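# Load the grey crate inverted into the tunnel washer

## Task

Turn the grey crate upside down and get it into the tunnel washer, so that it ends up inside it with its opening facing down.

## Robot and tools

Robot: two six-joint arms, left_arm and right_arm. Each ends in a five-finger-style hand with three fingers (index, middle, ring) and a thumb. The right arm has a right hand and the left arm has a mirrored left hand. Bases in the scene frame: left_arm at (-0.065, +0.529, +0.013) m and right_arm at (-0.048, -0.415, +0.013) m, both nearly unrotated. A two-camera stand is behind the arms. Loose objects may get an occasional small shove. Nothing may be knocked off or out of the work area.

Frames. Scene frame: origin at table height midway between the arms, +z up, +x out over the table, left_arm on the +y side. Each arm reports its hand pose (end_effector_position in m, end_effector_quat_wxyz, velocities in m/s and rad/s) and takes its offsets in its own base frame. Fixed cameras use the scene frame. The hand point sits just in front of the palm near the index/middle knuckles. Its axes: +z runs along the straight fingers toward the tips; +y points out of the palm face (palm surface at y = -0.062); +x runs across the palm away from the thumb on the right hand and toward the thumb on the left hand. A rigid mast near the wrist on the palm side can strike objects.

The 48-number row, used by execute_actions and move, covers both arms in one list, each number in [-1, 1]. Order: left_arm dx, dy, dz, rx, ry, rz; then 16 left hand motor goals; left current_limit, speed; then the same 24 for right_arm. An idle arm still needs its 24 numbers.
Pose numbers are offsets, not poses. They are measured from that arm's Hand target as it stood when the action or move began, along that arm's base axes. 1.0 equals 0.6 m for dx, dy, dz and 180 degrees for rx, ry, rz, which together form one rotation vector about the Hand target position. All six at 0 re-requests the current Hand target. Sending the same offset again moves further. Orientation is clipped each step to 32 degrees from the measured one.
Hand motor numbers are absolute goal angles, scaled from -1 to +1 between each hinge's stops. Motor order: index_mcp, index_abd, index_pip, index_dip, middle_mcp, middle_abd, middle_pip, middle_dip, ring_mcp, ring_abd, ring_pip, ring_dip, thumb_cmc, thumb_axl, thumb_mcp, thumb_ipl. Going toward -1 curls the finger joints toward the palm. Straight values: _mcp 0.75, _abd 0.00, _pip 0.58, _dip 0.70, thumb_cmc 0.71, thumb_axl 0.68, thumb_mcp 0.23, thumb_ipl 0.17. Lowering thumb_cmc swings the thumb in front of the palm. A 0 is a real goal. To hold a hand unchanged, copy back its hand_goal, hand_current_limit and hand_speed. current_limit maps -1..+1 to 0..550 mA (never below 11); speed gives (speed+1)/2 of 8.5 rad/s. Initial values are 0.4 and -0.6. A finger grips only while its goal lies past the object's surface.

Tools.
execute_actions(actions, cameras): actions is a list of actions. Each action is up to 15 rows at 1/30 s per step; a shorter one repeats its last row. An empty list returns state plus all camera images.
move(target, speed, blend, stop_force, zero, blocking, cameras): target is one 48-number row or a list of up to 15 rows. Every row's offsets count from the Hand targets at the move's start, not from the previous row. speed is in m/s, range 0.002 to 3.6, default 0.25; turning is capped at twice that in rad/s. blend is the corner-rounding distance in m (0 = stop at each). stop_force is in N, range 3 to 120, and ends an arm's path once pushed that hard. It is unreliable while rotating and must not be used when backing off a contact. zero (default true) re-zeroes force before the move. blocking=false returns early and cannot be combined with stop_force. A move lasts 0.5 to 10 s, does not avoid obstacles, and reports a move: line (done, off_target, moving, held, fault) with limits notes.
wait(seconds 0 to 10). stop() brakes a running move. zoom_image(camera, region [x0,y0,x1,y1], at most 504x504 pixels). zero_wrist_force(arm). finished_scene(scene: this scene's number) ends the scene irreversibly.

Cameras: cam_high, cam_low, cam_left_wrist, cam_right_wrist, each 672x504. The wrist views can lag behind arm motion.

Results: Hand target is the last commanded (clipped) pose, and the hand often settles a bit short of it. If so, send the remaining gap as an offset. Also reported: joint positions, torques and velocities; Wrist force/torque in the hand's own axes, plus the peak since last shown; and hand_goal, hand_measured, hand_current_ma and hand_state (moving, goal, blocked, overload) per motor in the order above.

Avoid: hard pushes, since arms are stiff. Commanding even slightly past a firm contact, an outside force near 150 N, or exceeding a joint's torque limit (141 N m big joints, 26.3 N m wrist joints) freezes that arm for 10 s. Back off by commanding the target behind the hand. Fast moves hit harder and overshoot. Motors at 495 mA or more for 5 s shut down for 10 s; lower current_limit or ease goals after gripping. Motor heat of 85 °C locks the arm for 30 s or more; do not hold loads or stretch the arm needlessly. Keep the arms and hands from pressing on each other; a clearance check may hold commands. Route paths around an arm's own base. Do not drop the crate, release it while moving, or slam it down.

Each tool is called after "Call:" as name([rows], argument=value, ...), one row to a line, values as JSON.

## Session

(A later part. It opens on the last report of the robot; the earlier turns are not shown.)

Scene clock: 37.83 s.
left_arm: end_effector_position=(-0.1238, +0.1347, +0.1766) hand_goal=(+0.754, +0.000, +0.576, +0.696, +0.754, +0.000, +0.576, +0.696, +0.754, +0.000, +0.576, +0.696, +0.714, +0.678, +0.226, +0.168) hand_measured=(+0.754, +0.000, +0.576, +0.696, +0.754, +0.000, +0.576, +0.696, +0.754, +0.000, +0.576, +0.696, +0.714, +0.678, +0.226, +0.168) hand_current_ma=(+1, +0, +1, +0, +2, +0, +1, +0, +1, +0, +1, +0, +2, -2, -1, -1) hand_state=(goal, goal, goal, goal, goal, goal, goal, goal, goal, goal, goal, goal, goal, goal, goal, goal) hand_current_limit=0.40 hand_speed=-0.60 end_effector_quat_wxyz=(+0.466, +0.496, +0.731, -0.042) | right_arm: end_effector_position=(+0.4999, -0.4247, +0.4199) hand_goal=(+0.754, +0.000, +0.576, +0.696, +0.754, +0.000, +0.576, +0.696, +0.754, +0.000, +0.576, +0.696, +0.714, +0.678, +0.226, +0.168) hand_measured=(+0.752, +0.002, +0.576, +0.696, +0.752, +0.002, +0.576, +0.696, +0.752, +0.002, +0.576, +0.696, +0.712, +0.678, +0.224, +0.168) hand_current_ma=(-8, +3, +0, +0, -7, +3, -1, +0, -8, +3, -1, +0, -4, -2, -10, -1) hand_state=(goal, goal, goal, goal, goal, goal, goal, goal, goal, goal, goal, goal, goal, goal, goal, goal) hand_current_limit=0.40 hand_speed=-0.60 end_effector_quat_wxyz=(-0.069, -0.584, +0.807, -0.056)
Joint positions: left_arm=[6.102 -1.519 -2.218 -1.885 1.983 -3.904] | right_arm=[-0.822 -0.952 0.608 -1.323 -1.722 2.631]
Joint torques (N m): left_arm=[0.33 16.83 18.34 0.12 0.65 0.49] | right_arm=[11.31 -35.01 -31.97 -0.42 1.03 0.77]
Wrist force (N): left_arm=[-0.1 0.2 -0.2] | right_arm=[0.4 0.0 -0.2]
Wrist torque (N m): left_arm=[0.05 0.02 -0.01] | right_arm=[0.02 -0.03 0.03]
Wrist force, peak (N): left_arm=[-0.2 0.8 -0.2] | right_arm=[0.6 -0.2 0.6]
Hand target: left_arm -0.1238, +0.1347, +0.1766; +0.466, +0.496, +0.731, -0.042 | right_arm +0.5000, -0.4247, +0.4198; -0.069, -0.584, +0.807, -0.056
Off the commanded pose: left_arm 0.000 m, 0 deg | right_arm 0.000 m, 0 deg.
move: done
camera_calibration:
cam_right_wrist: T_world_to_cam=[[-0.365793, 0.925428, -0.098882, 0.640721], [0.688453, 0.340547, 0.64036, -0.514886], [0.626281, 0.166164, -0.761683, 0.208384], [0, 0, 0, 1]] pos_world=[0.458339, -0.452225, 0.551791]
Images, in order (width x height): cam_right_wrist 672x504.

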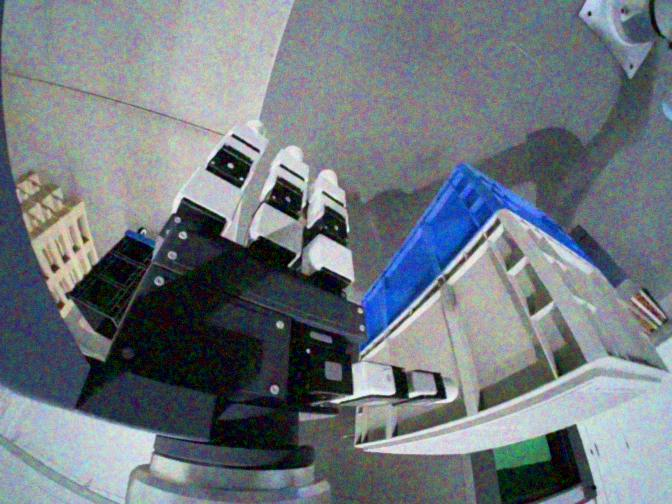

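Call:
move(target=[0,0,0,0,0,0,0.754,0,0.576,0.696,0.754,0,0.576,0.696,0.754,0,0.576,0.696,0.714,0.678,0.226,0.168,0.4,-0.6, 0.25,0.1,-0.117,0.1669,-0.4986,0.3171,-0.479,0,-0.85,-0.3,-0.479,0,-0.85,-0.3,-0.479,0,-0.85,-0.3,-0.571,0.678,0.674,-0.9,0.7,-0.6], speed=0.4, cameras=["cam_right_wrist","cam_high"])

Scene clock: 43.47 s.
left_arm: end_effector_position=(-0.1238, +0.1347, +0.1766) hand_goal=(+0.754, +0.000, +0.576, +0.696, +0.754, +0.000, +0.576, +0.696, +0.754, +0.000, +0.576, +0.696, +0.714, +0.678, +0.226, +0.168) hand_measured=(+0.754, +0.000, +0.576, +0.696, +0.754, +0.000, +0.576, +0.696, +0.754, +0.000, +0.576, +0.696, +0.714, +0.678, +0.226, +0.168) hand_current_ma=(+1, +0, +1, +0, +2, +0, +1, +0, +1, +0, +1, +0, +2, -2, -1, -1) hand_state=(goal, goal, goal, goal, goal, goal, goal, goal, goal, goal, goal, goal, goal, goal, goal, goal) hand_current_limit=0.40 hand_speed=-0.60 end_effector_quat_wxyz=(+0.466, +0.496, +0.731, -0.042) | right_arm: end_effector_position=(+0.6498, -0.3644, +0.3494) hand_goal=(-0.478, +0.000, -0.850, -0.300, -0.478, +0.000, -0.850, -0.300, -0.478, +0.000, -0.850, -0.300, -0.570, +0.678, +0.674, -0.900) hand_measured=(-0.408, +0.002, -0.670, -0.294, -0.406, +0.002, -0.674, -0.292, -0.404, +0.002, -0.674, -0.292, -0.568, +0.678, +0.670, -0.898) hand_current_ma=(+301, +3, +467, +19, +310, +3, +467, +22, +316, +3, +468, +23, +2, -2, -17, +8) hand_state=(blocked, goal, blocked, goal, blocked, goal, blocked, goal, blocked, goal, blocked, goal, goal, goal, goal, goal) hand_current_limit=0.70 hand_speed=-0.60 end_effector_quat_wxyz=(+0.652, -0.654, +0.272, -0.271)
Joint positions: left_arm=[6.102 -1.519 -2.218 -1.885 1.983 -3.904] | right_arm=[-1.004 -0.519 0.095 0.412 -0.216 0.013]
Joint torques (N m): left_arm=[0.48 15.51 18.27 0.06 0.77 0.5] | right_arm=[-9.27 -62.66 -19.92 0.09 0.25 1.43]
Wrist force (N): left_arm=[0.2 0.2 -0.3] | right_arm=[-1.6 -2.5 0.9]
Wrist torque (N m): left_arm=[0.06 -0.04 0.01] | right_arm=[-0.05 0.31 -0.03]
Wrist force, peak (N): left_arm=[-0.7 0.0 0.1] | right_arm=[-1.6 -2.5 0.9]
Hand target: left_arm -0.1238, +0.1347, +0.1766; +0.466, +0.496, +0.731, -0.042 | right_arm +0.6500, -0.3647, +0.3496; +0.653, -0.653, +0.271, -0.271
Off the commanded pose: left_arm 0.000 m, 0 deg | right_arm 0.000 m, 0 deg.
move: done
camera_calibration:
cam_right_wrist: T_world_to_cam=[[-0.575796, 0.512251, -0.637227, 0.806774], [-0.803664, -0.211354, 0.556285, 0.204338], [0.150277, 0.832423, 0.533375, 0.15045], [0, 0, 0, 1]] pos_world=[0.606147, -0.495321, 0.320181]
Images, in order (width x height): cam_high 672x504, cam_right_wrist 672x504.

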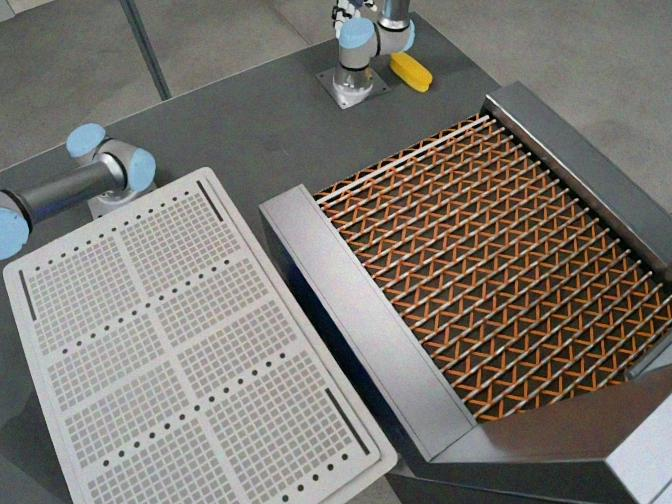

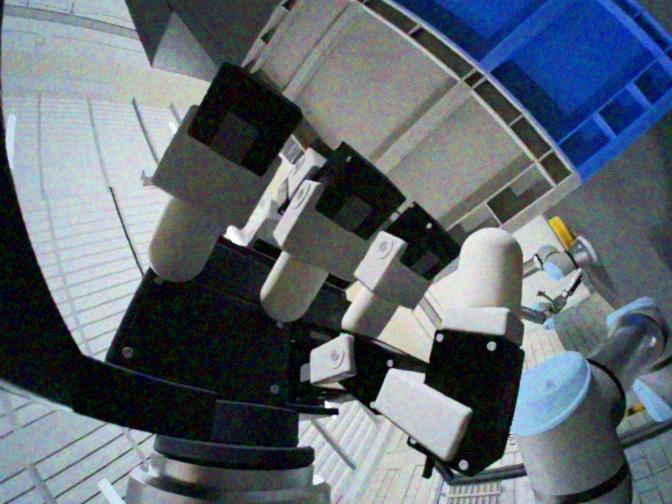

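Call:
zoom_image(camera="cam_right_wrist", region=[200, 0, 640, 260])

Scaled by 1.145 from the camera's 672x504 image, which has a finer 960x720 frame.

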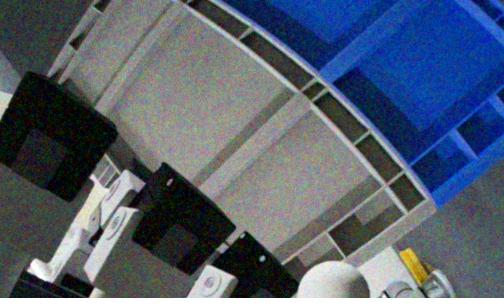

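Call:
move(target=[0,0,0,0,0,0,0.754,0,0.576,0.696,0.754,0,0.576,0.696,0.754,0,0.576,0.696,0.714,0.678,0.226,0.168,0.4,-0.6, 0.322,0.17,-0.166,0,0,0,-0.41,0,-0.64,-0.29,-0.41,0,-0.64,-0.29,-0.41,0,-0.64,-0.29,-0.571,0.678,0.674,-0.9,0.7,-0.6], speed=0.2, cameras=["cam_right_wrist","cam_high"])

Scene clock: 47.60 s.
left_arm: end_effector_position=(-0.1238, +0.1347, +0.1766) hand_goal=(+0.754, +0.000, +0.576, +0.696, +0.754, +0.000, +0.576, +0.696, +0.754, +0.000, +0.576, +0.696, +0.714, +0.678, +0.226, +0.168) hand_measured=(+0.754, +0.000, +0.576, +0.696, +0.754, +0.000, +0.576, +0.696, +0.754, +0.000, +0.576, +0.696, +0.714, +0.678, +0.226, +0.168) hand_current_ma=(+1, +0, +1, +0, +2, +0, +1, +0, +1, +0, +1, +0, +2, -2, -1, -1) hand_state=(goal, goal, goal, goal, goal, goal, goal, goal, goal, goal, goal, goal, goal, goal, goal, goal) hand_current_limit=0.40 hand_speed=-0.60 end_effector_quat_wxyz=(+0.466, +0.496, +0.731, -0.042) | right_arm: end_effector_position=(+0.8429, -0.2626, +0.2499) hand_goal=(-0.410, +0.000, -0.640, -0.290, -0.410, +0.000, -0.640, -0.290, -0.410, +0.000, -0.640, -0.290, -0.570, +0.678, +0.674, -0.900) hand_measured=(-0.408, +0.002, -0.638, -0.290, -0.408, +0.002, -0.638, -0.288, -0.406, +0.002, -0.638, -0.288, -0.568, +0.678, +0.670, -0.898) hand_current_ma=(+8, +3, +4, +2, +8, +3, +3, +6, +9, +3, +3, +6, +2, -2, -13, +8) hand_state=(goal, goal, goal, goal, goal, goal, goal, goal, goal, goal, goal, goal, goal, goal, goal, goal) hand_current_limit=0.70 hand_speed=-0.60 end_effector_quat_wxyz=(+0.661, -0.647, +0.266, -0.272)
Joint positions: left_arm=[6.102 -1.519 -2.218 -1.885 1.983 -3.904] | right_arm=[-0.729 -0.339 0.035 -0.103 0.056 0.407]
Joint torques (N m): left_arm=[-0.1 16.3 19.06 0.4 0.62 0.83] | right_arm=[-4.53 -71.47 -12.91 0.79 0.68 -0.68]
Wrist force (N): left_arm=[-0.2 0.3 -0.1] | right_arm=[-1.6 -2.0 0.7]
Wrist torque (N m): left_arm=[0.04 0.03 -0.02] | right_arm=[0.04 0.31 -0.08]
Wrist force, peak (N): left_arm=[-0.3 0.7 -0.1] | right_arm=[-2.3 -3.5 -0.8]
Hand target: left_arm -0.1238, +0.1347, +0.1766; +0.466, +0.496, +0.731, -0.042 | right_arm +0.8432, -0.2627, +0.2500; +0.653, -0.653, +0.271, -0.271
Off the commanded pose: left_arm 0.000 m, 0 deg | right_arm 0.000 m, 1 deg.
elbow stopped short (right arm): the move would have taken joint 3 (elbow) straighter than the controller allows.
move: done
camera_calibration:
cam_right_wrist: T_world_to_cam=[[-0.568441, 0.518925, -0.638429, 0.798258], [-0.811678, -0.226992, 0.538196, 0.443577], [0.134365, 0.824131, 0.550231, 0.0967276], [0, 0, 0, 1]] pos_world=[0.800807, -0.393264, 0.217677]
Images, in order (width x height): cam_high 672x504, cam_right_wrist 672x504.

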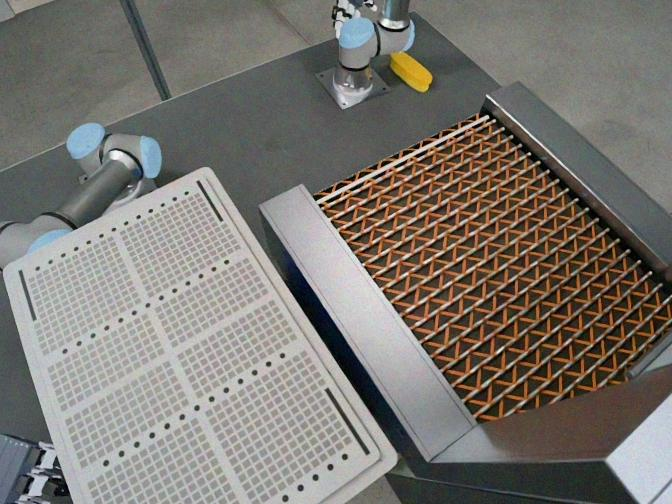

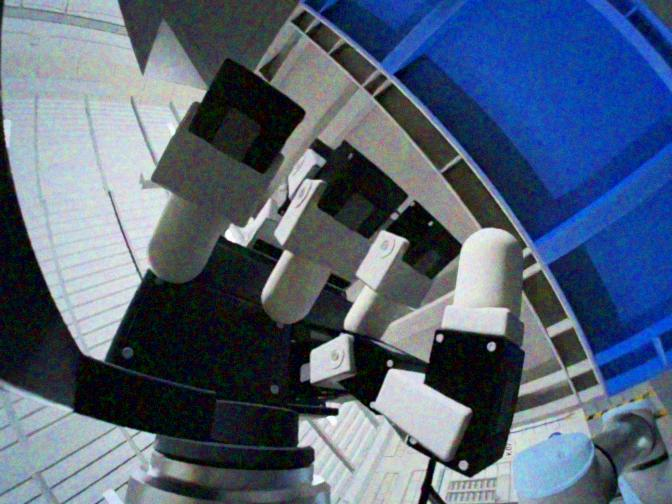

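Call:
move(target=[0,0,0,0,0,0,0.754,0,0.576,0.696,0.754,0,0.576,0.696,0.754,0,0.576,0.696,0.714,0.678,0.226,0.168,0.4,-0.6, 0,0.167,0,0,0,0,-0.41,0,-0.64,-0.29,-0.41,0,-0.64,-0.29,-0.41,0,-0.64,-0.29,-0.571,0.678,0.674,-0.9,0.7,-0.6], speed=0.05, stop_force=30, cameras=["cam_right_wrist","cam_high"])

Scene clock: 51.07 s.
left_arm: end_effector_position=(-0.1238, +0.1347, +0.1766) hand_goal=(+0.754, +0.000, +0.576, +0.696, +0.754, +0.000, +0.576, +0.696, +0.754, +0.000, +0.576, +0.696, +0.714, +0.678, +0.226, +0.168) hand_measured=(+0.754, +0.000, +0.576, +0.696, +0.754, +0.000, +0.576, +0.696, +0.754, +0.000, +0.576, +0.696, +0.714, +0.678, +0.226, +0.168) hand_current_ma=(+1, +0, +1, +0, +2, +0, +1, +0, +1, +0, +1, +0, +2, -2, -1, -1) hand_state=(goal, goal, goal, goal, goal, goal, goal, goal, goal, goal, goal, goal, goal, goal, goal, goal) hand_current_limit=0.40 hand_speed=-0.60 end_effector_quat_wxyz=(+0.466, +0.496, +0.731, -0.042) | right_arm: end_effector_position=(+0.8432, -0.1625, +0.2500) hand_goal=(-0.410, +0.000, -0.640, -0.290, -0.410, +0.000, -0.640, -0.290, -0.410, +0.000, -0.640, -0.290, -0.570, +0.678, +0.674, -0.900) hand_measured=(-0.450, +0.002, -0.622, -0.290, -0.408, +0.002, -0.638, -0.288, -0.408, +0.002, -0.638, -0.288, -0.570, +0.678, +0.672, -0.898) hand_current_ma=(-156, +3, +62, -1, +7, +3, +3, +6, +8, +3, +3, +6, +2, +1, -6, +8) hand_state=(blocked, goal, goal, goal, goal, goal, goal, goal, goal, goal, goal, goal, goal, goal, goal, goal) hand_current_limit=0.70 hand_speed=-0.60 end_effector_quat_wxyz=(+0.653, -0.653, +0.271, -0.271)
Joint positions: left_arm=[6.102 -1.519 -2.218 -1.885 1.983 -3.904] | right_arm=[-0.628 -0.462 0.25 0.209 0.158 0.004]
Joint torques (N m): left_arm=[0.7 16.91 18.65 0.15 0.72 0.8] | right_arm=[-6.3 -70.2 -10.11 -1.66 -0.08 1.71]
Wrist force (N): left_arm=[-0.2 0.2 0.1] | right_arm=[2.0 -1.5 -2.5]
Wrist torque (N m): left_arm=[0.02 0.04 -0.03] | right_arm=[0.11 0.30 -0.03]
Wrist force, peak (N): left_arm=[0.0 0.9 0.0] | right_arm=[15.2 -7.6 -12.7]
Hand target: left_arm -0.1238, +0.1347, +0.1766; +0.466, +0.496, +0.731, -0.042 | right_arm +0.8432, -0.1625, +0.2500; +0.653, -0.653, +0.271, -0.271
Off the commanded pose: left_arm 0.000 m, 0 deg | right_arm 0.000 m, 0 deg.
move: done
camera_calibration:
cam_right_wrist: T_world_to_cam=[[-0.575454, 0.512861, -0.637045, 0.7511], [-0.804372, -0.214175, 0.554179, 0.458429], [0.147777, 0.831326, 0.535779, 0.007563], [0, 0, 0, 1]] pos_world=[0.799853, -0.293313, 0.220381]
Images, in order (width x height): cam_high 672x504, cam_right_wrist 672x504.

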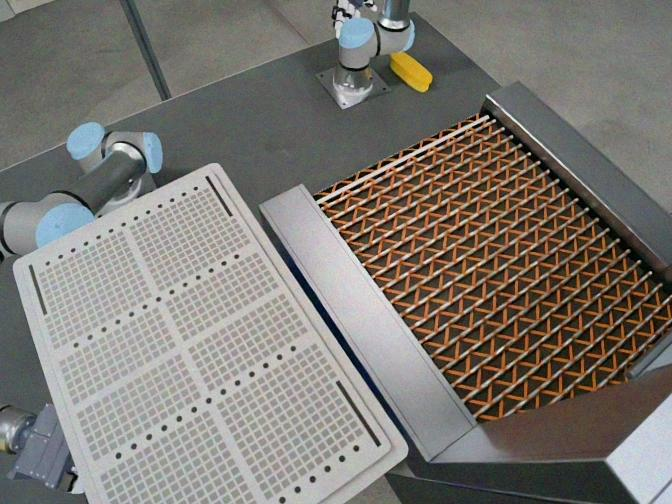

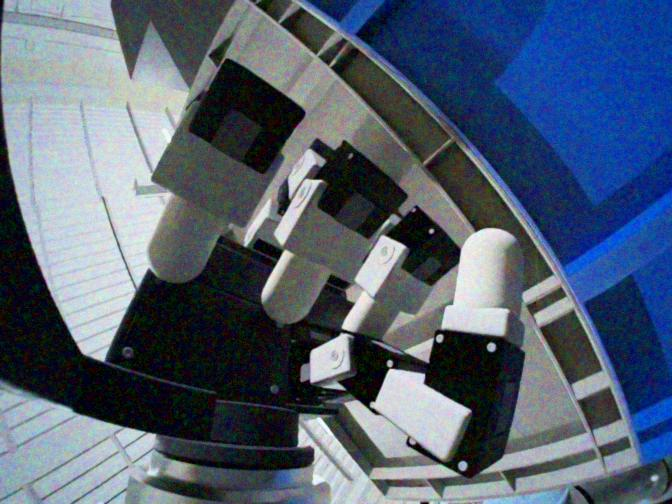

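Call:
move(target=[0,0,0,0,0,0,0.754,0,0.576,0.696,0.754,0,0.576,0.696,0.754,0,0.576,0.696,0.714,0.678,0.226,0.168,0.4,-0.6, 0,0.083,0,0,0,0,-0.41,0,-0.64,-0.29,-0.41,0,-0.64,-0.29,-0.41,0,-0.64,-0.29,-0.571,0.678,0.674,-0.9,0.7,-0.6], speed=0.04, stop_force=35, cameras=["cam_right_wrist","cam_high"])

Call:
zoom_image(camera="cam_high", region=[150, 140, 350, 290])

Scene clock: 53.77 s.
left_arm: end_effector_position=(-0.1238, +0.1347, +0.1766) hand_goal=(+0.754, +0.000, +0.576, +0.696, +0.754, +0.000, +0.576, +0.696, +0.754, +0.000, +0.576, +0.696, +0.714, +0.678, +0.226, +0.168) hand_measured=(+0.754, +0.000, +0.576, +0.696, +0.754, +0.000, +0.576, +0.696, +0.754, +0.000, +0.576, +0.696, +0.714, +0.678, +0.226, +0.168) hand_current_ma=(+1, +0, +1, +0, +2, +0, +1, +0, +1, +0, +1, +0, +2, -2, -1, -1) hand_state=(goal, goal, goal, goal, goal, goal, goal, goal, goal, goal, goal, goal, goal, goal, goal, goal) hand_current_limit=0.40 hand_speed=-0.60 end_effector_quat_wxyz=(+0.466, +0.496, +0.731, -0.042) | right_arm: end_effector_position=(+0.8432, -0.1127, +0.2500) hand_goal=(-0.410, +0.000, -0.640, -0.290, -0.410, +0.000, -0.640, -0.290, -0.410, +0.000, -0.640, -0.290, -0.570, +0.678, +0.674, -0.900) hand_measured=(-0.452, +0.002, -0.620, -0.292, -0.408, +0.002, -0.638, -0.288, -0.408, +0.002, -0.638, -0.288, -0.570, +0.678, +0.672, -0.898) hand_current_ma=(-170, +3, +70, -4, +7, +3, +3, +6, +7, +3, +3, +6, +2, +2, -5, +8) hand_state=(blocked, goal, blocked, goal, goal, goal, goal, goal, goal, goal, goal, goal, goal, goal, goal, goal) hand_current_limit=0.70 hand_speed=-0.60 end_effector_quat_wxyz=(+0.653, -0.653, +0.271, -0.271)
Joint positions: left_arm=[6.102 -1.519 -2.218 -1.885 1.983 -3.904] | right_arm=[-0.573 -0.594 0.506 0.085 0.213 0.003]
Joint torques (N m): left_arm=[-0.58 16.24 18.24 0.18 0.84 0.71] | right_arm=[-4.37 -45.95 -31.13 1.4 -2.19 -0.02]
Wrist force (N): left_arm=[-0.1 0.2 -0.3] | right_arm=[2.8 -2.7 -4.2]
Wrist torque (N m): left_arm=[0.05 0.01 -0.01] | right_arm=[0.14 0.29 0.00]
Wrist force, peak (N): left_arm=[0.3 0.3 -0.5] | right_arm=[15.3 -7.8 -14.1]
Hand target: left_arm -0.1238, +0.1347, +0.1766; +0.466, +0.496, +0.731, -0.042 | right_arm +0.8432, -0.1127, +0.2500; +0.653, -0.653, +0.271, -0.271
Off the commanded pose: left_arm 0.000 m, 0 deg | right_arm 0.000 m, 0 deg.
move: done
camera_calibration:
cam_right_wrist: T_world_to_cam=[[-0.575454, 0.512861, -0.637045, 0.725623], [-0.804372, -0.214175, 0.554179, 0.469039], [0.147777, 0.831326, 0.535779, -0.0338906], [0, 0, 0, 1]] pos_world=[0.799853, -0.243513, 0.220481]
Images, in order (width x height): cam_high 672x504, cam_right_wrist 672x504.

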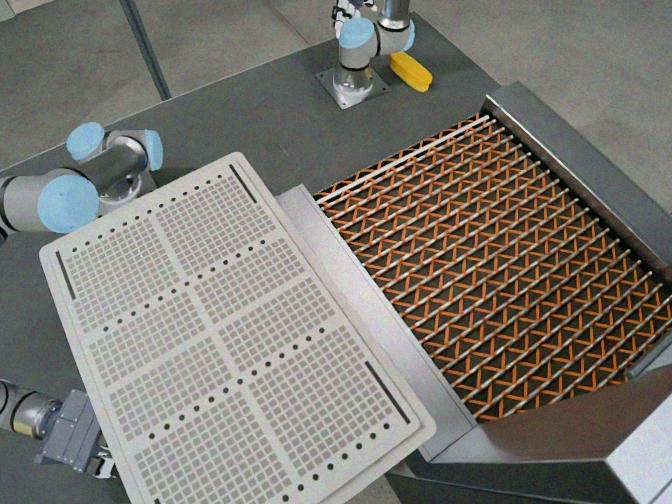

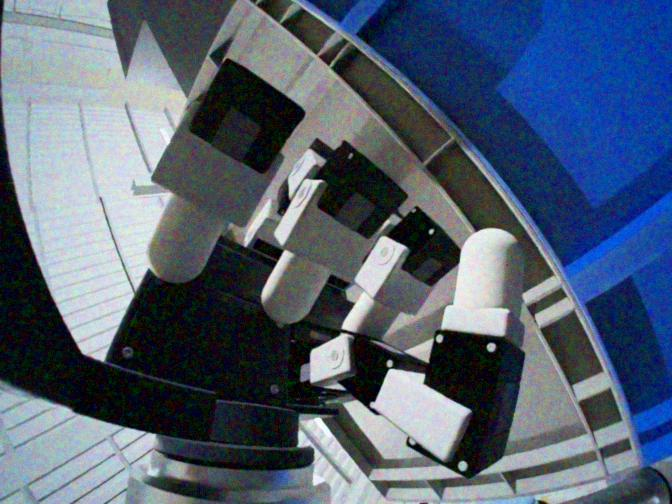

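Scaled by 2.520 from the camera's 672x504 image, which has a finer 960x720 frame.

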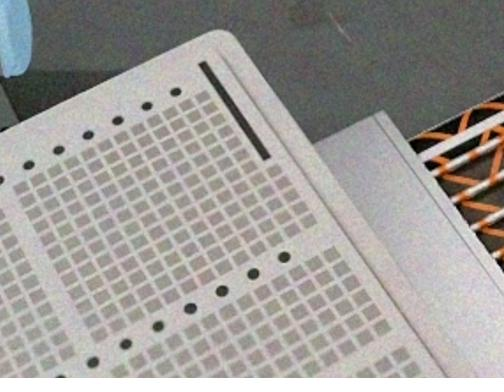

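Call:
move(target=[0,0,0,0,0,0,0.754,0,0.576,0.696,0.754,0,0.576,0.696,0.754,0,0.576,0.696,0.714,0.678,0.226,0.168,0.4,-0.6, 0,0.08,0,0,0,0,-0.41,0,-0.64,-0.29,-0.41,0,-0.64,-0.29,-0.41,0,-0.64,-0.29,-0.571,0.678,0.674,-0.9,0.7,-0.6], speed=0.03, stop_force=38, cameras=["cam_right_wrist","cam_high"])

Call:
zoom_image(camera="cam_high", region=[150, 140, 350, 290])

Scene clock: 55.73 s.
left_arm: end_effector_position=(-0.1238, +0.1347, +0.1766) hand_goal=(+0.754, +0.000, +0.576, +0.696, +0.754, +0.000, +0.576, +0.696, +0.754, +0.000, +0.576, +0.696, +0.714, +0.678, +0.226, +0.168) hand_measured=(+0.754, +0.000, +0.576, +0.696, +0.754, +0.000, +0.576, +0.696, +0.754, +0.000, +0.576, +0.696, +0.714, +0.678, +0.226, +0.168) hand_current_ma=(+1, +0, +1, +0, +2, +0, +1, +0, +1, +0, +1, +0, +2, -2, -1, -1) hand_state=(goal, goal, goal, goal, goal, goal, goal, goal, goal, goal, goal, goal, goal, goal, goal, goal) hand_current_limit=0.40 hand_speed=-0.60 end_effector_quat_wxyz=(+0.466, +0.496, +0.731, -0.042) | right_arm: end_effector_position=(+0.8432, -0.1001, +0.2500) hand_goal=(-0.410, +0.000, -0.640, -0.290, -0.410, +0.000, -0.640, -0.290, -0.410, +0.000, -0.640, -0.290, -0.570, +0.678, +0.674, -0.900) hand_measured=(-0.486, +0.002, -0.592, -0.308, -0.408, +0.002, -0.638, -0.288, -0.408, +0.002, -0.638, -0.288, -0.574, +0.690, +0.676, -0.898) hand_current_ma=(-332, +3, +180, -58, +7, +3, +3, +6, +7, +3, +3, +6, -10, +43, +9, +8) hand_state=(blocked, goal, blocked, goal, goal, goal, goal, goal, goal, goal, goal, goal, goal, goal, goal, goal) hand_current_limit=0.70 hand_speed=-0.60 end_effector_quat_wxyz=(+0.653, -0.653, +0.271, -0.271)
Joint positions: left_arm=[6.102 -1.519 -2.218 -1.885 1.983 -3.904] | right_arm=[-0.559 -0.616 0.547 0.067 0.228 0.002]
Joint torques (N m): left_arm=[1.01 16.76 19.71 0.29 0.78 0.83] | right_arm=[21.66 -40.86 -25.49 4.27 -4.83 -0.49]
Wrist force (N): left_arm=[-0.1 0.3 0.0] | right_arm=[24.2 -11.2 -25.6]
Wrist torque (N m): left_arm=[0.05 0.02 -0.02] | right_arm=[1.15 0.00 1.23]
Wrist force, peak (N): left_arm=[-0.3 0.4 -0.4] | right_arm=[38.5 -17.3 -47.0]
Hand target: left_arm -0.1238, +0.1347, +0.1766; +0.466, +0.496, +0.731, -0.042 | right_arm +0.8432, -0.1001, +0.2500; +0.653, -0.653, +0.271, -0.271 (not the last commanded pose)
Off the commanded pose: left_arm 0.000 m, 0 deg | right_arm 0.035 m, 0 deg.
move: contact (right_arm)
camera_calibration:
cam_right_wrist: T_world_to_cam=[[-0.575434, 0.512861, -0.637063, 0.719149], [-0.804332, -0.213851, 0.554362, 0.47174], [0.148075, 0.831409, 0.535568, -0.0445367], [0, 0, 0, 1]] pos_world=[0.799853, -0.230914, 0.220481]
Images, in order (width x height): cam_high 672x504, cam_right_wrist 672x504.

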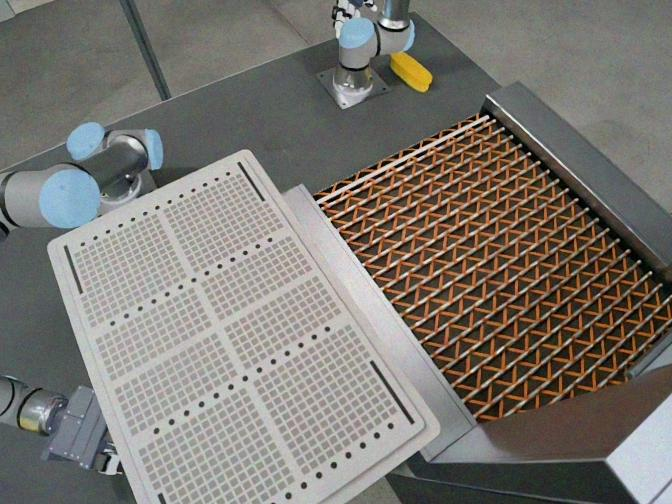

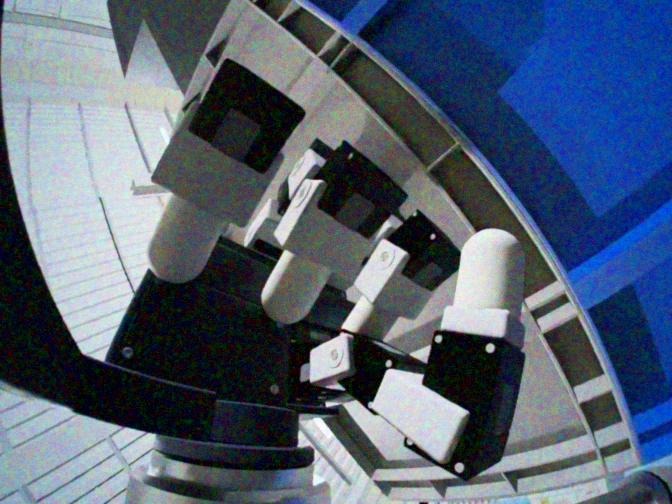

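Scaled by 2.520 from the camera's 672x504 image, which has a finer 960x720 frame.

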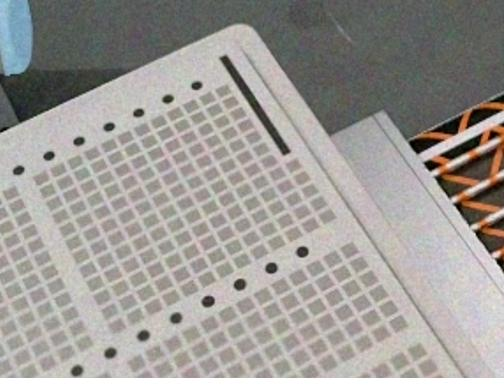

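Call:
move(target=[0,0,0,0,0,0,0.754,0,0.576,0.696,0.754,0,0.576,0.696,0.754,0,0.576,0.696,0.714,0.678,0.226,0.168,0.4,-0.6, 0,-0.07,0,0,0,0,-0.41,0,-0.64,-0.29,-0.41,0,-0.64,-0.29,-0.41,0,-0.64,-0.29,-0.571,0.678,0.674,-0.9,0.7,-0.6], speed=0.1, cameras=[])

Call:
move([
  [-0.194,0.209,0.372,0.3149,0.0924,-0.3495,-0.41,0,-0.64,-0.29,-0.41,0,-0.64,-0.29,-0.41,0,-0.64,-0.29,-0.571,0.678,0.674,-0.9,0.7,-0.6, 0,0,0,0,0,0,-0.41,0,-0.64,-0.29,-0.41,0,-0.64,-0.29,-0.41,0,-0.64,-0.29,-0.571,0.678,0.674,-0.9,0.7,-0.6],
  [0.206,0.442,0.406,0.3594,-0.0324,-0.5638,-0.41,0,-0.64,-0.29,-0.41,0,-0.64,-0.29,-0.41,0,-0.64,-0.29,-0.571,0.678,0.674,-0.9,0.7,-0.6, 0,0,0,0,0,0,-0.41,0,-0.64,-0.29,-0.41,0,-0.64,-0.29,-0.41,0,-0.64,-0.29,-0.571,0.678,0.674,-0.9,0.7,-0.6],
  [0.706,0.276,0.406,0.3732,-0.1955,-0.7791,-0.41,0,-0.64,-0.29,-0.41,0,-0.64,-0.29,-0.41,0,-0.64,-0.29,-0.571,0.678,0.674,-0.9,0.7,-0.6, 0,0,0,0,0,0,-0.41,0,-0.64,-0.29,-0.41,0,-0.64,-0.29,-0.41,0,-0.64,-0.29,-0.571,0.678,0.674,-0.9,0.7,-0.6],
], speed=0.35, blend=[0.05, 0.08, 0], cameras=["all"])

Scene clock: 58.43 s.
left_arm: end_effector_position=(-0.1238, +0.1347, +0.1766) hand_goal=(+0.754, +0.000, +0.576, +0.696, +0.754, +0.000, +0.576, +0.696, +0.754, +0.000, +0.576, +0.696, +0.714, +0.678, +0.226, +0.168) hand_measured=(+0.754, +0.000, +0.576, +0.696, +0.754, +0.000, +0.576, +0.696, +0.754, +0.000, +0.576, +0.696, +0.714, +0.678, +0.226, +0.168) hand_current_ma=(+1, +0, +1, +0, +2, +0, +1, +0, +1, +0, +1, +0, +2, -2, -1, -1) hand_state=(goal, goal, goal, goal, goal, goal, goal, goal, goal, goal, goal, goal, goal, goal, goal, goal) hand_current_limit=0.40 hand_speed=-0.60 end_effector_quat_wxyz=(+0.466, +0.496, +0.731, -0.042) | right_arm: end_effector_position=(+0.8432, -0.1421, +0.2500) hand_goal=(-0.410, +0.000, -0.640, -0.290, -0.410, +0.000, -0.640, -0.290, -0.410, +0.000, -0.640, -0.290, -0.570, +0.678, +0.674, -0.900) hand_measured=(-0.412, +0.002, -0.632, -0.292, -0.408, +0.002, -0.638, -0.288, -0.408, +0.002, -0.638, -0.288, -0.574, +0.680, +0.676, -0.898) hand_current_ma=(-6, +3, +24, -6, +6, +3, +3, +6, +7, +3, +3, +6, -9, +7, +3, +8) hand_state=(goal, goal, goal, goal, goal, goal, goal, goal, goal, goal, goal, goal, goal, goal, goal, goal) hand_current_limit=0.70 hand_speed=-0.60 end_effector_quat_wxyz=(+0.653, -0.653, +0.271, -0.271)
Joint positions: left_arm=[6.102 -1.519 -2.218 -1.885 1.983 -3.904] | right_arm=[-0.606 -0.528 0.38 0.146 0.181 0.003]
Joint torques (N m): left_arm=[1.68 16.44 18.92 0.08 0.7 0.84] | right_arm=[11.24 -59.39 -11.22 -2.09 1.55 1.04]
Wrist force (N): left_arm=[-0.2 0.4 -0.1] | right_arm=[-1.4 -1.7 0.8]
Wrist torque (N m): left_arm=[0.06 0.03 -0.03] | right_arm=[0.08 0.28 0.02]
Wrist force, peak (N): left_arm=[-0.3 0.7 -0.1] | right_arm=[24.2 -11.6 -25.5]
Hand target: left_arm -0.1238, +0.1347, +0.1766; +0.466, +0.496, +0.731, -0.042 | right_arm +0.8432, -0.1421, +0.2500; +0.653, -0.653, +0.271, -0.271
Off the commanded pose: left_arm 0.000 m, 0 deg | right_arm 0.000 m, 0 deg.
move: done
No camera images: "cameras" was empty.

Scene clock: 63.30 s.
left_arm: end_effector_position=(+0.2997, +0.3003, +0.4202) hand_goal=(-0.410, +0.000, -0.640, -0.290, -0.410, +0.000, -0.640, -0.290, -0.410, +0.000, -0.640, -0.290, -0.570, +0.678, +0.674, -0.900) hand_measured=(-0.394, +0.000, -0.638, -0.290, -0.394, +0.000, -0.638, -0.288, -0.396, +0.000, -0.638, -0.288, -0.568, +0.678, +0.666, -0.898) hand_current_ma=(+52, +0, +6, +1, +56, +0, +6, +6, +46, +0, +6, +6, +4, -2, -30, +4) hand_state=(goal, goal, goal, goal, goal, goal, goal, goal, goal, goal, goal, goal, goal, goal, goal, goal) hand_current_limit=0.70 hand_speed=-0.60 end_effector_quat_wxyz=(+0.000, +0.924, -0.383, +0.000) | right_arm: end_effector_position=(+0.8432, -0.1421, +0.2500) hand_goal=(-0.410, +0.000, -0.640, -0.290, -0.410, +0.000, -0.640, -0.290, -0.410, +0.000, -0.640, -0.290, -0.570, +0.678, +0.674, -0.900) hand_measured=(-0.412, +0.002, -0.632, -0.292, -0.408, +0.002, -0.638, -0.288, -0.408, +0.002, -0.638, -0.288, -0.574, +0.680, +0.676, -0.898) hand_current_ma=(-6, +3, +24, -6, +6, +3, +3, +6, +7, +3, +3, +6, -9, +7, +3, +8) hand_state=(goal, goal, goal, goal, goal, goal, goal, goal, goal, goal, goal, goal, goal, goal, goal, goal) hand_current_limit=0.70 hand_speed=-0.60 end_effector_quat_wxyz=(+0.653, -0.653, +0.271, -0.271)
Joint positions: left_arm=[4.237 -1.582 -1.4 -1.73 1.57 -2.831] | right_arm=[-0.606 -0.528 0.38 0.146 0.181 0.003]
Joint torques (N m): left_arm=[-5.43 27.19 18.96 0.02 1.71 -0.8] | right_arm=[11.31 -69.18 -10.34 -2.27 1.35 1.39]
Wrist force (N): left_arm=[1.7 -0.9 0.7] | right_arm=[-1.7 -2.0 0.5]
Wrist torque (N m): left_arm=[0.08 0.27 0.15] | right_arm=[0.07 0.32 -0.01]
Wrist force, peak (N): left_arm=[3.9 -2.3 1.1] | right_arm=[-1.7 -2.4 0.7]
Hand target: left_arm +0.2998, +0.3003, +0.4202; +0.000, +0.924, -0.383, +0.000 | right_arm +0.8432, -0.1421, +0.2500; +0.653, -0.653, +0.271, -0.271
Off the commanded pose: left_arm 0.000 m, 0 deg | right_arm 0.000 m, 0 deg.
move: done
camera_calibration:
cam_left_wrist: T_world_to_cam=[[-0.109805, 0.992259, 0.058015, -0.331717], [0.665908, 0.0301076, 0.745426, -0.571327], [0.737908, 0.120485, -0.664059, 0.14285], [0, 0, 0, 1]] pos_world=[0.238617, 0.329139, 0.539987]
cam_right_wrist: T_world_to_cam=[[-0.575317, 0.512938, -0.637106, 0.740563], [-0.804432, -0.213914, 0.554192, 0.462915], [0.147981, 0.831346, 0.535692, -0.00953393], [0, 0, 0, 1]] pos_world=[0.799853, -0.272913, 0.220381]

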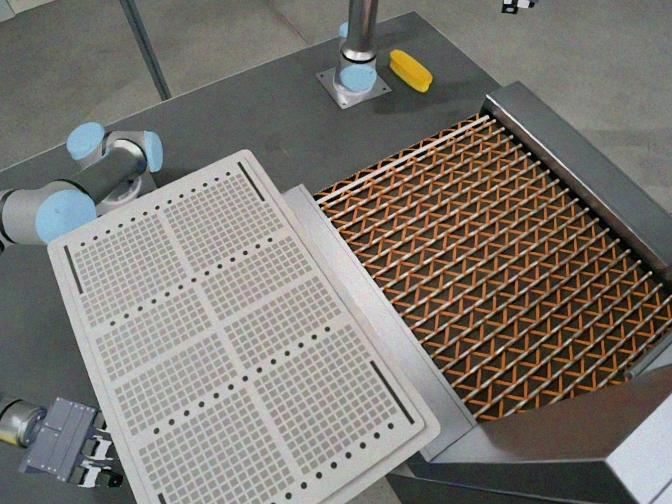

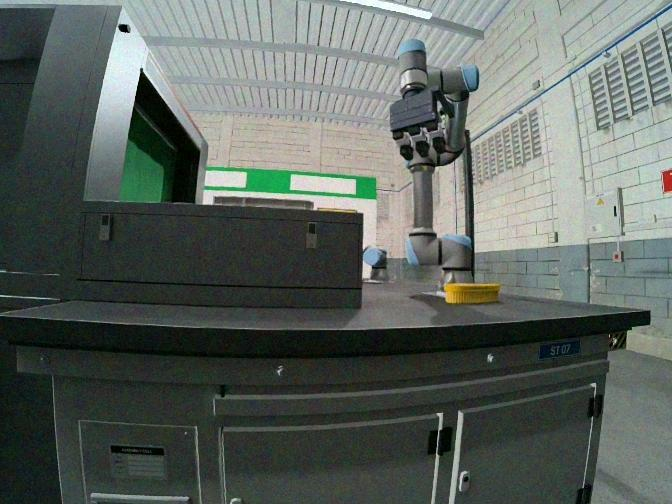

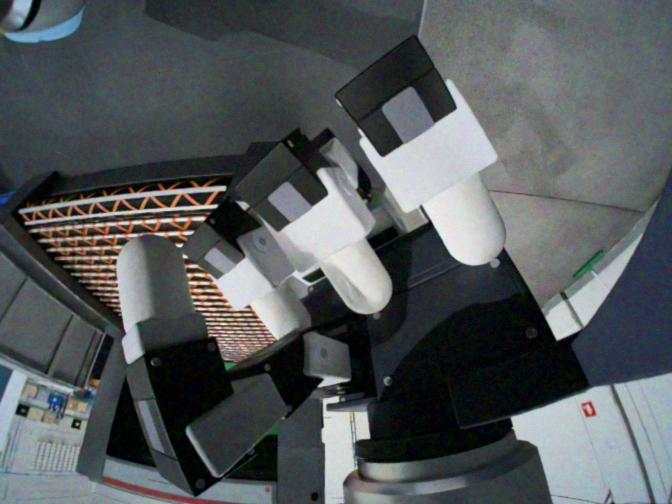

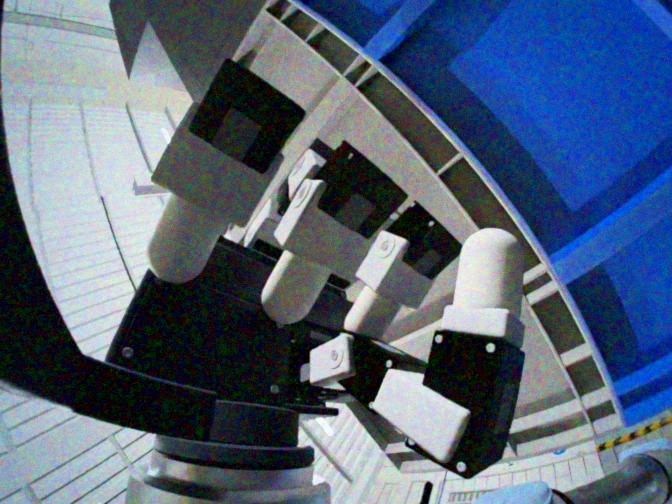

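Call:
move([
  [0.2,-0.5,0,0,0,-0.25,-0.41,0,-0.64,-0.29,-0.41,0,-0.64,-0.29,-0.41,0,-0.64,-0.29,-0.571,0.678,0.674,-0.9,0.7,-0.6, 0,0,0,0,0,0,-0.41,0,-0.64,-0.29,-0.41,0,-0.64,-0.29,-0.41,0,-0.64,-0.29,-0.571,0.678,0.674,-0.9,0.7,-0.6],
  [0.167,-0.917,0,0,0,-0.444,-0.41,0,-0.64,-0.29,-0.41,0,-0.64,-0.29,-0.41,0,-0.64,-0.29,-0.571,0.678,0.674,-0.9,0.7,-0.6, 0,0,0,0,0,0,-0.41,0,-0.64,-0.29,-0.41,0,-0.64,-0.29,-0.41,0,-0.64,-0.29,-0.571,0.678,0.674,-0.9,0.7,-0.6],
], speed=0.35, blend=[0.08, 0], cameras=["cam_left_wrist"])

Scene clock: 66.77 s.
left_arm: end_effector_position=(+0.4000, -0.2498, +0.4202) hand_goal=(-0.410, +0.000, -0.640, -0.290, -0.410, +0.000, -0.640, -0.290, -0.410, +0.000, -0.640, -0.290, -0.570, +0.678, +0.674, -0.900) hand_measured=(-0.394, +0.000, -0.638, -0.290, -0.394, +0.000, -0.638, -0.288, -0.396, +0.000, -0.638, -0.288, -0.568, +0.678, +0.666, -0.898) hand_current_ma=(+52, +0, +6, +1, +56, +0, +6, +6, +46, +0, +6, +6, +3, -2, -30, +4) hand_state=(goal, goal, goal, goal, goal, goal, goal, goal, goal, goal, goal, goal, goal, goal, goal, goal) hand_current_limit=0.70 hand_speed=-0.60 end_effector_quat_wxyz=(+0.000, -0.462, +0.887, -0.001) | right_arm: end_effector_position=(+0.8432, -0.1421, +0.2500) hand_goal=(-0.410, +0.000, -0.640, -0.290, -0.410, +0.000, -0.640, -0.290, -0.410, +0.000, -0.640, -0.290, -0.570, +0.678, +0.674, -0.900) hand_measured=(-0.412, +0.002, -0.632, -0.292, -0.408, +0.002, -0.638, -0.288, -0.408, +0.002, -0.638, -0.288, -0.574, +0.680, +0.676, -0.898) hand_current_ma=(-6, +3, +24, -6, +6, +3, +3, +6, +7, +3, +3, +6, -9, +7, +3, +8) hand_state=(goal, goal, goal, goal, goal, goal, goal, goal, goal, goal, goal, goal, goal, goal, goal, goal) hand_current_limit=0.70 hand_speed=-0.60 end_effector_quat_wxyz=(+0.653, -0.653, +0.271, -0.271)
Joint positions: left_arm=[2.858 -1.701 -1.272 -1.739 1.57 -2.816] | right_arm=[-0.606 -0.528 0.38 0.146 0.181 0.003]
Joint torques (N m): left_arm=[-3.71 30.03 20.87 4.33 1.23 -1.9] | right_arm=[10.89 -68.81 -10.65 -2.14 1.37 1.47]
Wrist force (N): left_arm=[1.7 -0.7 0.6] | right_arm=[-1.5 -2.1 0.5]
Wrist torque (N m): left_arm=[0.10 0.27 0.06] | right_arm=[0.04 0.30 0.01]
Wrist force, peak (N): left_arm=[3.6 -2.5 0.9] | right_arm=[-1.8 -2.2 0.7]
Hand target: left_arm +0.4000, -0.2499, +0.4202; +0.000, -0.462, +0.887, -0.001 | right_arm +0.8432, -0.1421, +0.2500; +0.653, -0.653, +0.271, -0.271
Off the commanded pose: left_arm 0.000 m, 0 deg | right_arm 0.000 m, 0 deg.
move: done
camera_calibration:
cam_left_wrist: T_world_to_cam=[[0.957755, 0.281716, 0.0578074, -0.379247], [0.146331, -0.650426, 0.745341, -0.583722], [0.247574, -0.705395, -0.664173, 0.124954], [0, 0, 0, 1]] pos_world=[0.417707, -0.184686, 0.539987]
Images, in order (width x height): cam_left_wrist 672x504.

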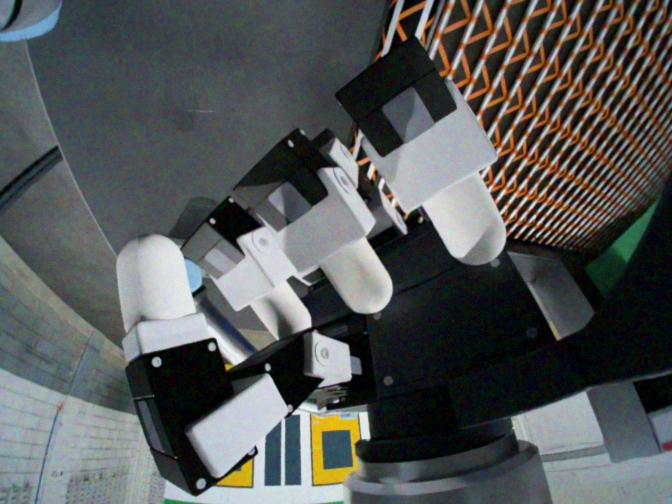

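Call:
move(target=[0.417,-0.283,-0.033,-0.3218,-0.3834,-0.0436,-0.41,0,-0.64,-0.29,-0.41,0,-0.64,-0.29,-0.41,0,-0.64,-0.29,-0.571,0.678,0.674,-0.9,0.7,-0.6, 0,0,0,0,0,0,-0.41,0,-0.64,-0.29,-0.41,0,-0.64,-0.29,-0.41,0,-0.64,-0.29,-0.571,0.678,0.674,-0.9,0.7,-0.6], speed=0.35, cameras=["cam_left_wrist","cam_high","cam_low"])

Scene clock: 70.00 s.
left_arm: end_effector_position=(+0.6501, -0.4197, +0.4005) hand_goal=(-0.410, +0.000, -0.640, -0.290, -0.410, +0.000, -0.640, -0.290, -0.410, +0.000, -0.640, -0.290, -0.570, +0.678, +0.674, -0.900) hand_measured=(-0.406, +0.000, -0.638, -0.290, -0.406, +0.000, -0.638, -0.288, -0.406, +0.000, -0.638, -0.288, -0.568, +0.678, +0.668, -0.898) hand_current_ma=(+9, +0, +6, +1, +10, +0, +6, +6, +8, +0, +6, +6, +3, -2, -19, +4) hand_state=(goal, goal, goal, goal, goal, goal, goal, goal, goal, goal, goal, goal, goal, goal, goal, goal) hand_current_limit=0.70 hand_speed=-0.60 end_effector_quat_wxyz=(+0.270, -0.271, +0.653, -0.654) | right_arm: end_effector_position=(+0.8432, -0.1421, +0.2500) hand_goal=(-0.410, +0.000, -0.640, -0.290, -0.410, +0.000, -0.640, -0.290, -0.410, +0.000, -0.640, -0.290, -0.570, +0.678, +0.674, -0.900) hand_measured=(-0.412, +0.002, -0.632, -0.292, -0.408, +0.002, -0.638, -0.288, -0.408, +0.002, -0.638, -0.288, -0.574, +0.680, +0.676, -0.898) hand_current_ma=(-6, +3, +24, -6, +6, +3, +3, +6, +7, +3, +3, +6, -9, +7, +3, +8) hand_state=(goal, goal, goal, goal, goal, goal, goal, goal, goal, goal, goal, goal, goal, goal, goal, goal) hand_current_limit=0.70 hand_speed=-0.60 end_effector_quat_wxyz=(+0.653, -0.653, +0.271, -0.271)
Joint positions: left_arm=[2.936 -2.02 -1.542 0.421 0.99 -3.144] | right_arm=[-0.606 -0.528 0.38 0.146 0.181 0.003]
Joint torques (N m): left_arm=[-10.76 33.14 16.78 3.83 2.22 -0.51] | right_arm=[10.15 -69.15 -11.08 -2.14 1.31 1.49]
Wrist force (N): left_arm=[3.0 -1.4 2.5] | right_arm=[-1.4 -2.0 0.9]
Wrist torque (N m): left_arm=[0.54 -0.06 -0.04] | right_arm=[0.03 0.28 0.02]
Wrist force, peak (N): left_arm=[3.0 -1.4 2.8] | right_arm=[-1.7 -2.1 0.7]
Hand target: left_arm +0.6502, -0.4197, +0.4004; +0.270, -0.271, +0.653, -0.654 | right_arm +0.8432, -0.1421, +0.2500; +0.653, -0.653, +0.271, -0.271
Off the commanded pose: left_arm 0.000 m, 0 deg | right_arm 0.000 m, 0 deg.
move: done
camera_calibration:
cam_left_wrist: T_world_to_cam=[[0.510709, 0.592531, 0.622964, -0.375059], [-0.844483, 0.209763, 0.492796, 0.390293], [0.161322, -0.777758, 0.60751, -0.553477], [0, 0, 0, 1]] pos_world=[0.61043, -0.290106, 0.377556]
Images, in order (width x height): cam_high 672x504, cam_low 672x504, cam_left_wrist 672x504.

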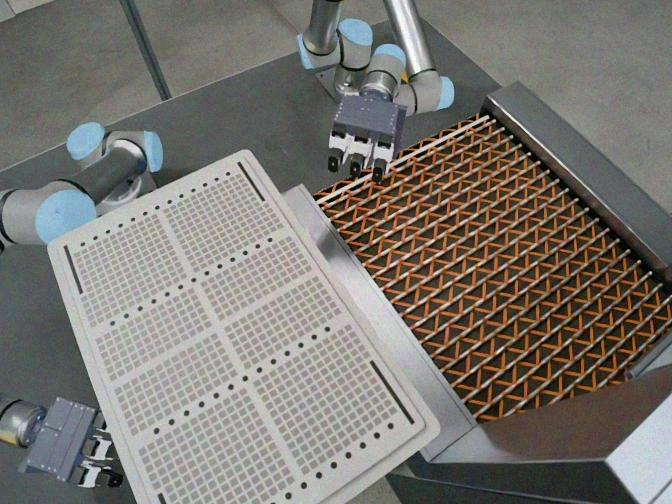

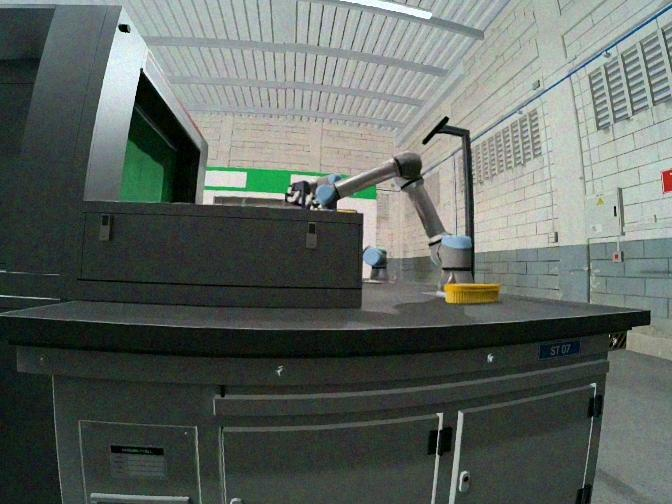

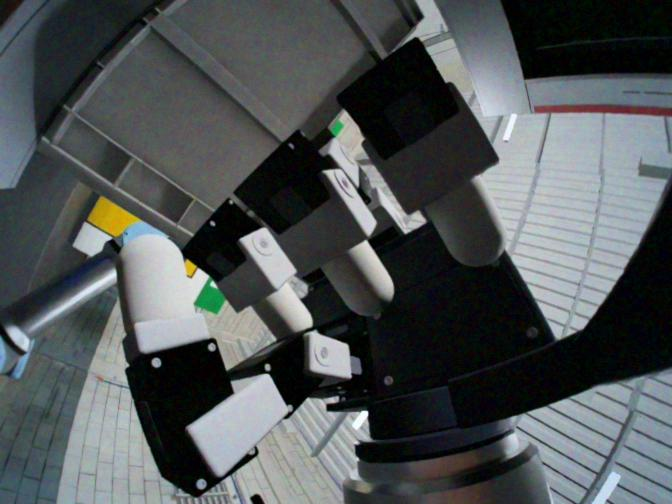

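Call:
zoom_image(camera="cam_left_wrist", region=[20, 0, 440, 300])

Scaled by 1.200 from the camera's 672x504 image, which has a finer 960x720 frame.

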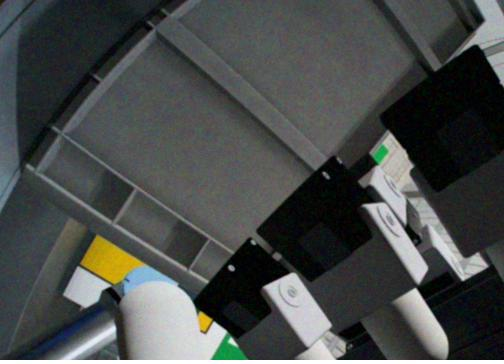

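Call:
move([
  [0.273,-0.167,-0.067,0,0,0,-0.41,0,-0.64,-0.29,-0.41,0,-0.64,-0.29,-0.41,0,-0.64,-0.29,-0.571,0.678,0.674,-0.9,0.7,-0.6, 0,0,0,0,0,0,-0.41,0,-0.64,-0.29,-0.41,0,-0.64,-0.29,-0.41,0,-0.64,-0.29,-0.571,0.678,0.674,-0.9,0.7,-0.6],
], speed=0.15, cameras=["cam_left_wrist","cam_high"])

Call:
zoom_image(camera="cam_high", region=[230, 100, 480, 290])

Scene clock: 72.47 s.
left_arm: end_effector_position=(+0.8138, -0.5201, +0.3602) hand_goal=(-0.410, +0.000, -0.640, -0.290, -0.410, +0.000, -0.640, -0.290, -0.410, +0.000, -0.640, -0.290, -0.570, +0.678, +0.674, -0.900) hand_measured=(-0.408, +0.000, -0.638, -0.290, -0.408, +0.000, -0.638, -0.288, -0.408, +0.000, -0.638, -0.288, -0.568, +0.678, +0.670, -0.898) hand_current_ma=(+6, +0, +6, +1, +6, +0, +6, +6, +5, +0, +6, +6, +3, -2, -15, +4) hand_state=(goal, goal, goal, goal, goal, goal, goal, goal, goal, goal, goal, goal, goal, goal, goal, goal) hand_current_limit=0.70 hand_speed=-0.60 end_effector_quat_wxyz=(+0.270, -0.271, +0.653, -0.654) | right_arm: end_effector_position=(+0.8432, -0.1421, +0.2500) hand_goal=(-0.410, +0.000, -0.640, -0.290, -0.410, +0.000, -0.640, -0.290, -0.410, +0.000, -0.640, -0.290, -0.570, +0.678, +0.674, -0.900) hand_measured=(-0.412, +0.002, -0.632, -0.292, -0.408, +0.002, -0.638, -0.288, -0.408, +0.002, -0.638, -0.288, -0.574, +0.680, +0.676, -0.898) hand_current_ma=(-6, +3, +24, -6, +6, +3, +3, +6, +7, +3, +3, +6, -9, +7, +3, +8) hand_state=(goal, goal, goal, goal, goal, goal, goal, goal, goal, goal, goal, goal, goal, goal, goal, goal) hand_current_limit=0.70 hand_speed=-0.60 end_effector_quat_wxyz=(+0.653, -0.653, +0.271, -0.271)
Joint positions: left_arm=[2.848 -2.539 -0.751 0.15 1.078 -3.144] | right_arm=[-0.606 -0.528 0.38 0.146 0.181 0.003]
Joint torques (N m): left_arm=[15.41 53.94 30.53 3.25 -2.08 1.5] | right_arm=[10.69 -69.12 -10.48 -2.11 1.35 1.52]
Wrist force (N): left_arm=[3.1 -1.5 2.7] | right_arm=[-1.6 -1.9 0.6]
Wrist torque (N m): left_arm=[0.55 -0.05 -0.03] | right_arm=[0.07 0.31 0.00]
Wrist force, peak (N): left_arm=[2.9 -1.5 3.4] | right_arm=[-1.5 -2.4 0.7]
Hand target: left_arm +0.8140, -0.5199, +0.3602; +0.270, -0.271, +0.653, -0.654 | right_arm +0.8432, -0.1421, +0.2500; +0.653, -0.653, +0.271, -0.271
Off the commanded pose: left_arm 0.000 m, 0 deg | right_arm 0.000 m, 0 deg.
move: done
camera_calibration:
cam_left_wrist: T_world_to_cam=[[0.51085, 0.592503, 0.622874, -0.374216], [-0.844418, 0.209968, 0.49282, 0.569456], [0.161214, -0.777723, 0.607583, -0.633339], [0, 0, 0, 1]] pos_world=[0.77413, -0.390406, 0.337256]
Images, in order (width x height): cam_high 672x504, cam_left_wrist 672x504.

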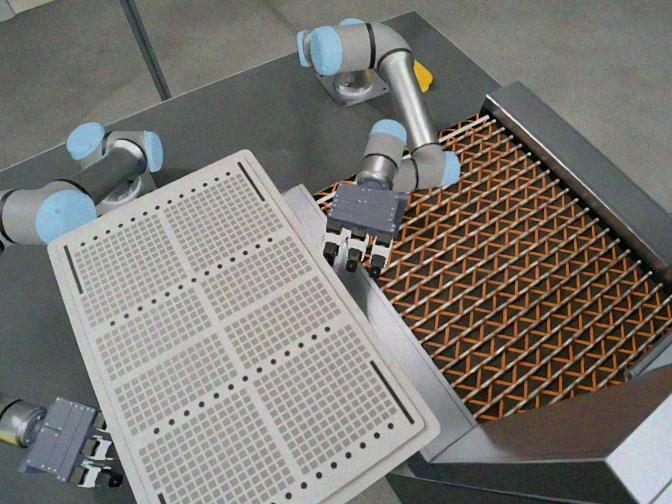

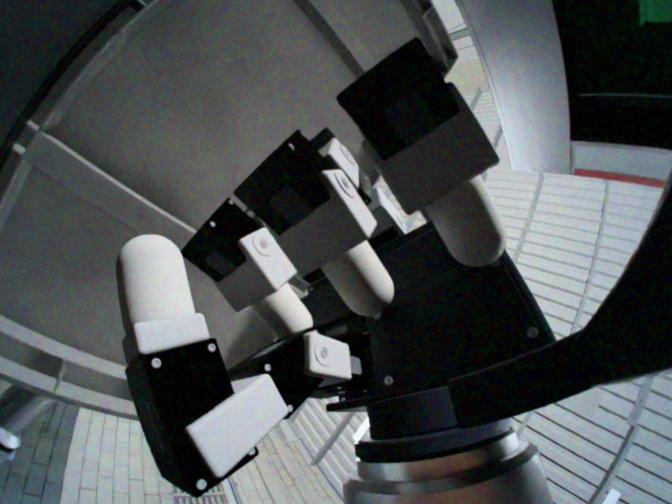

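Scaled by 2.016 from the camera's 672x504 image, which has a finer 960x720 frame.

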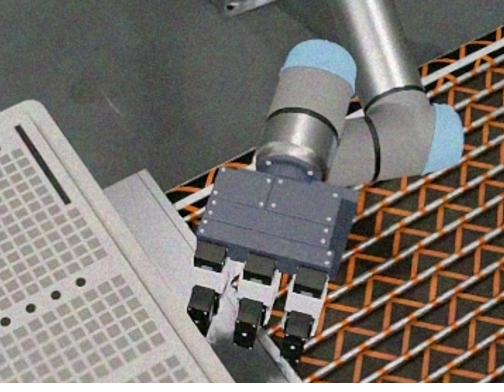

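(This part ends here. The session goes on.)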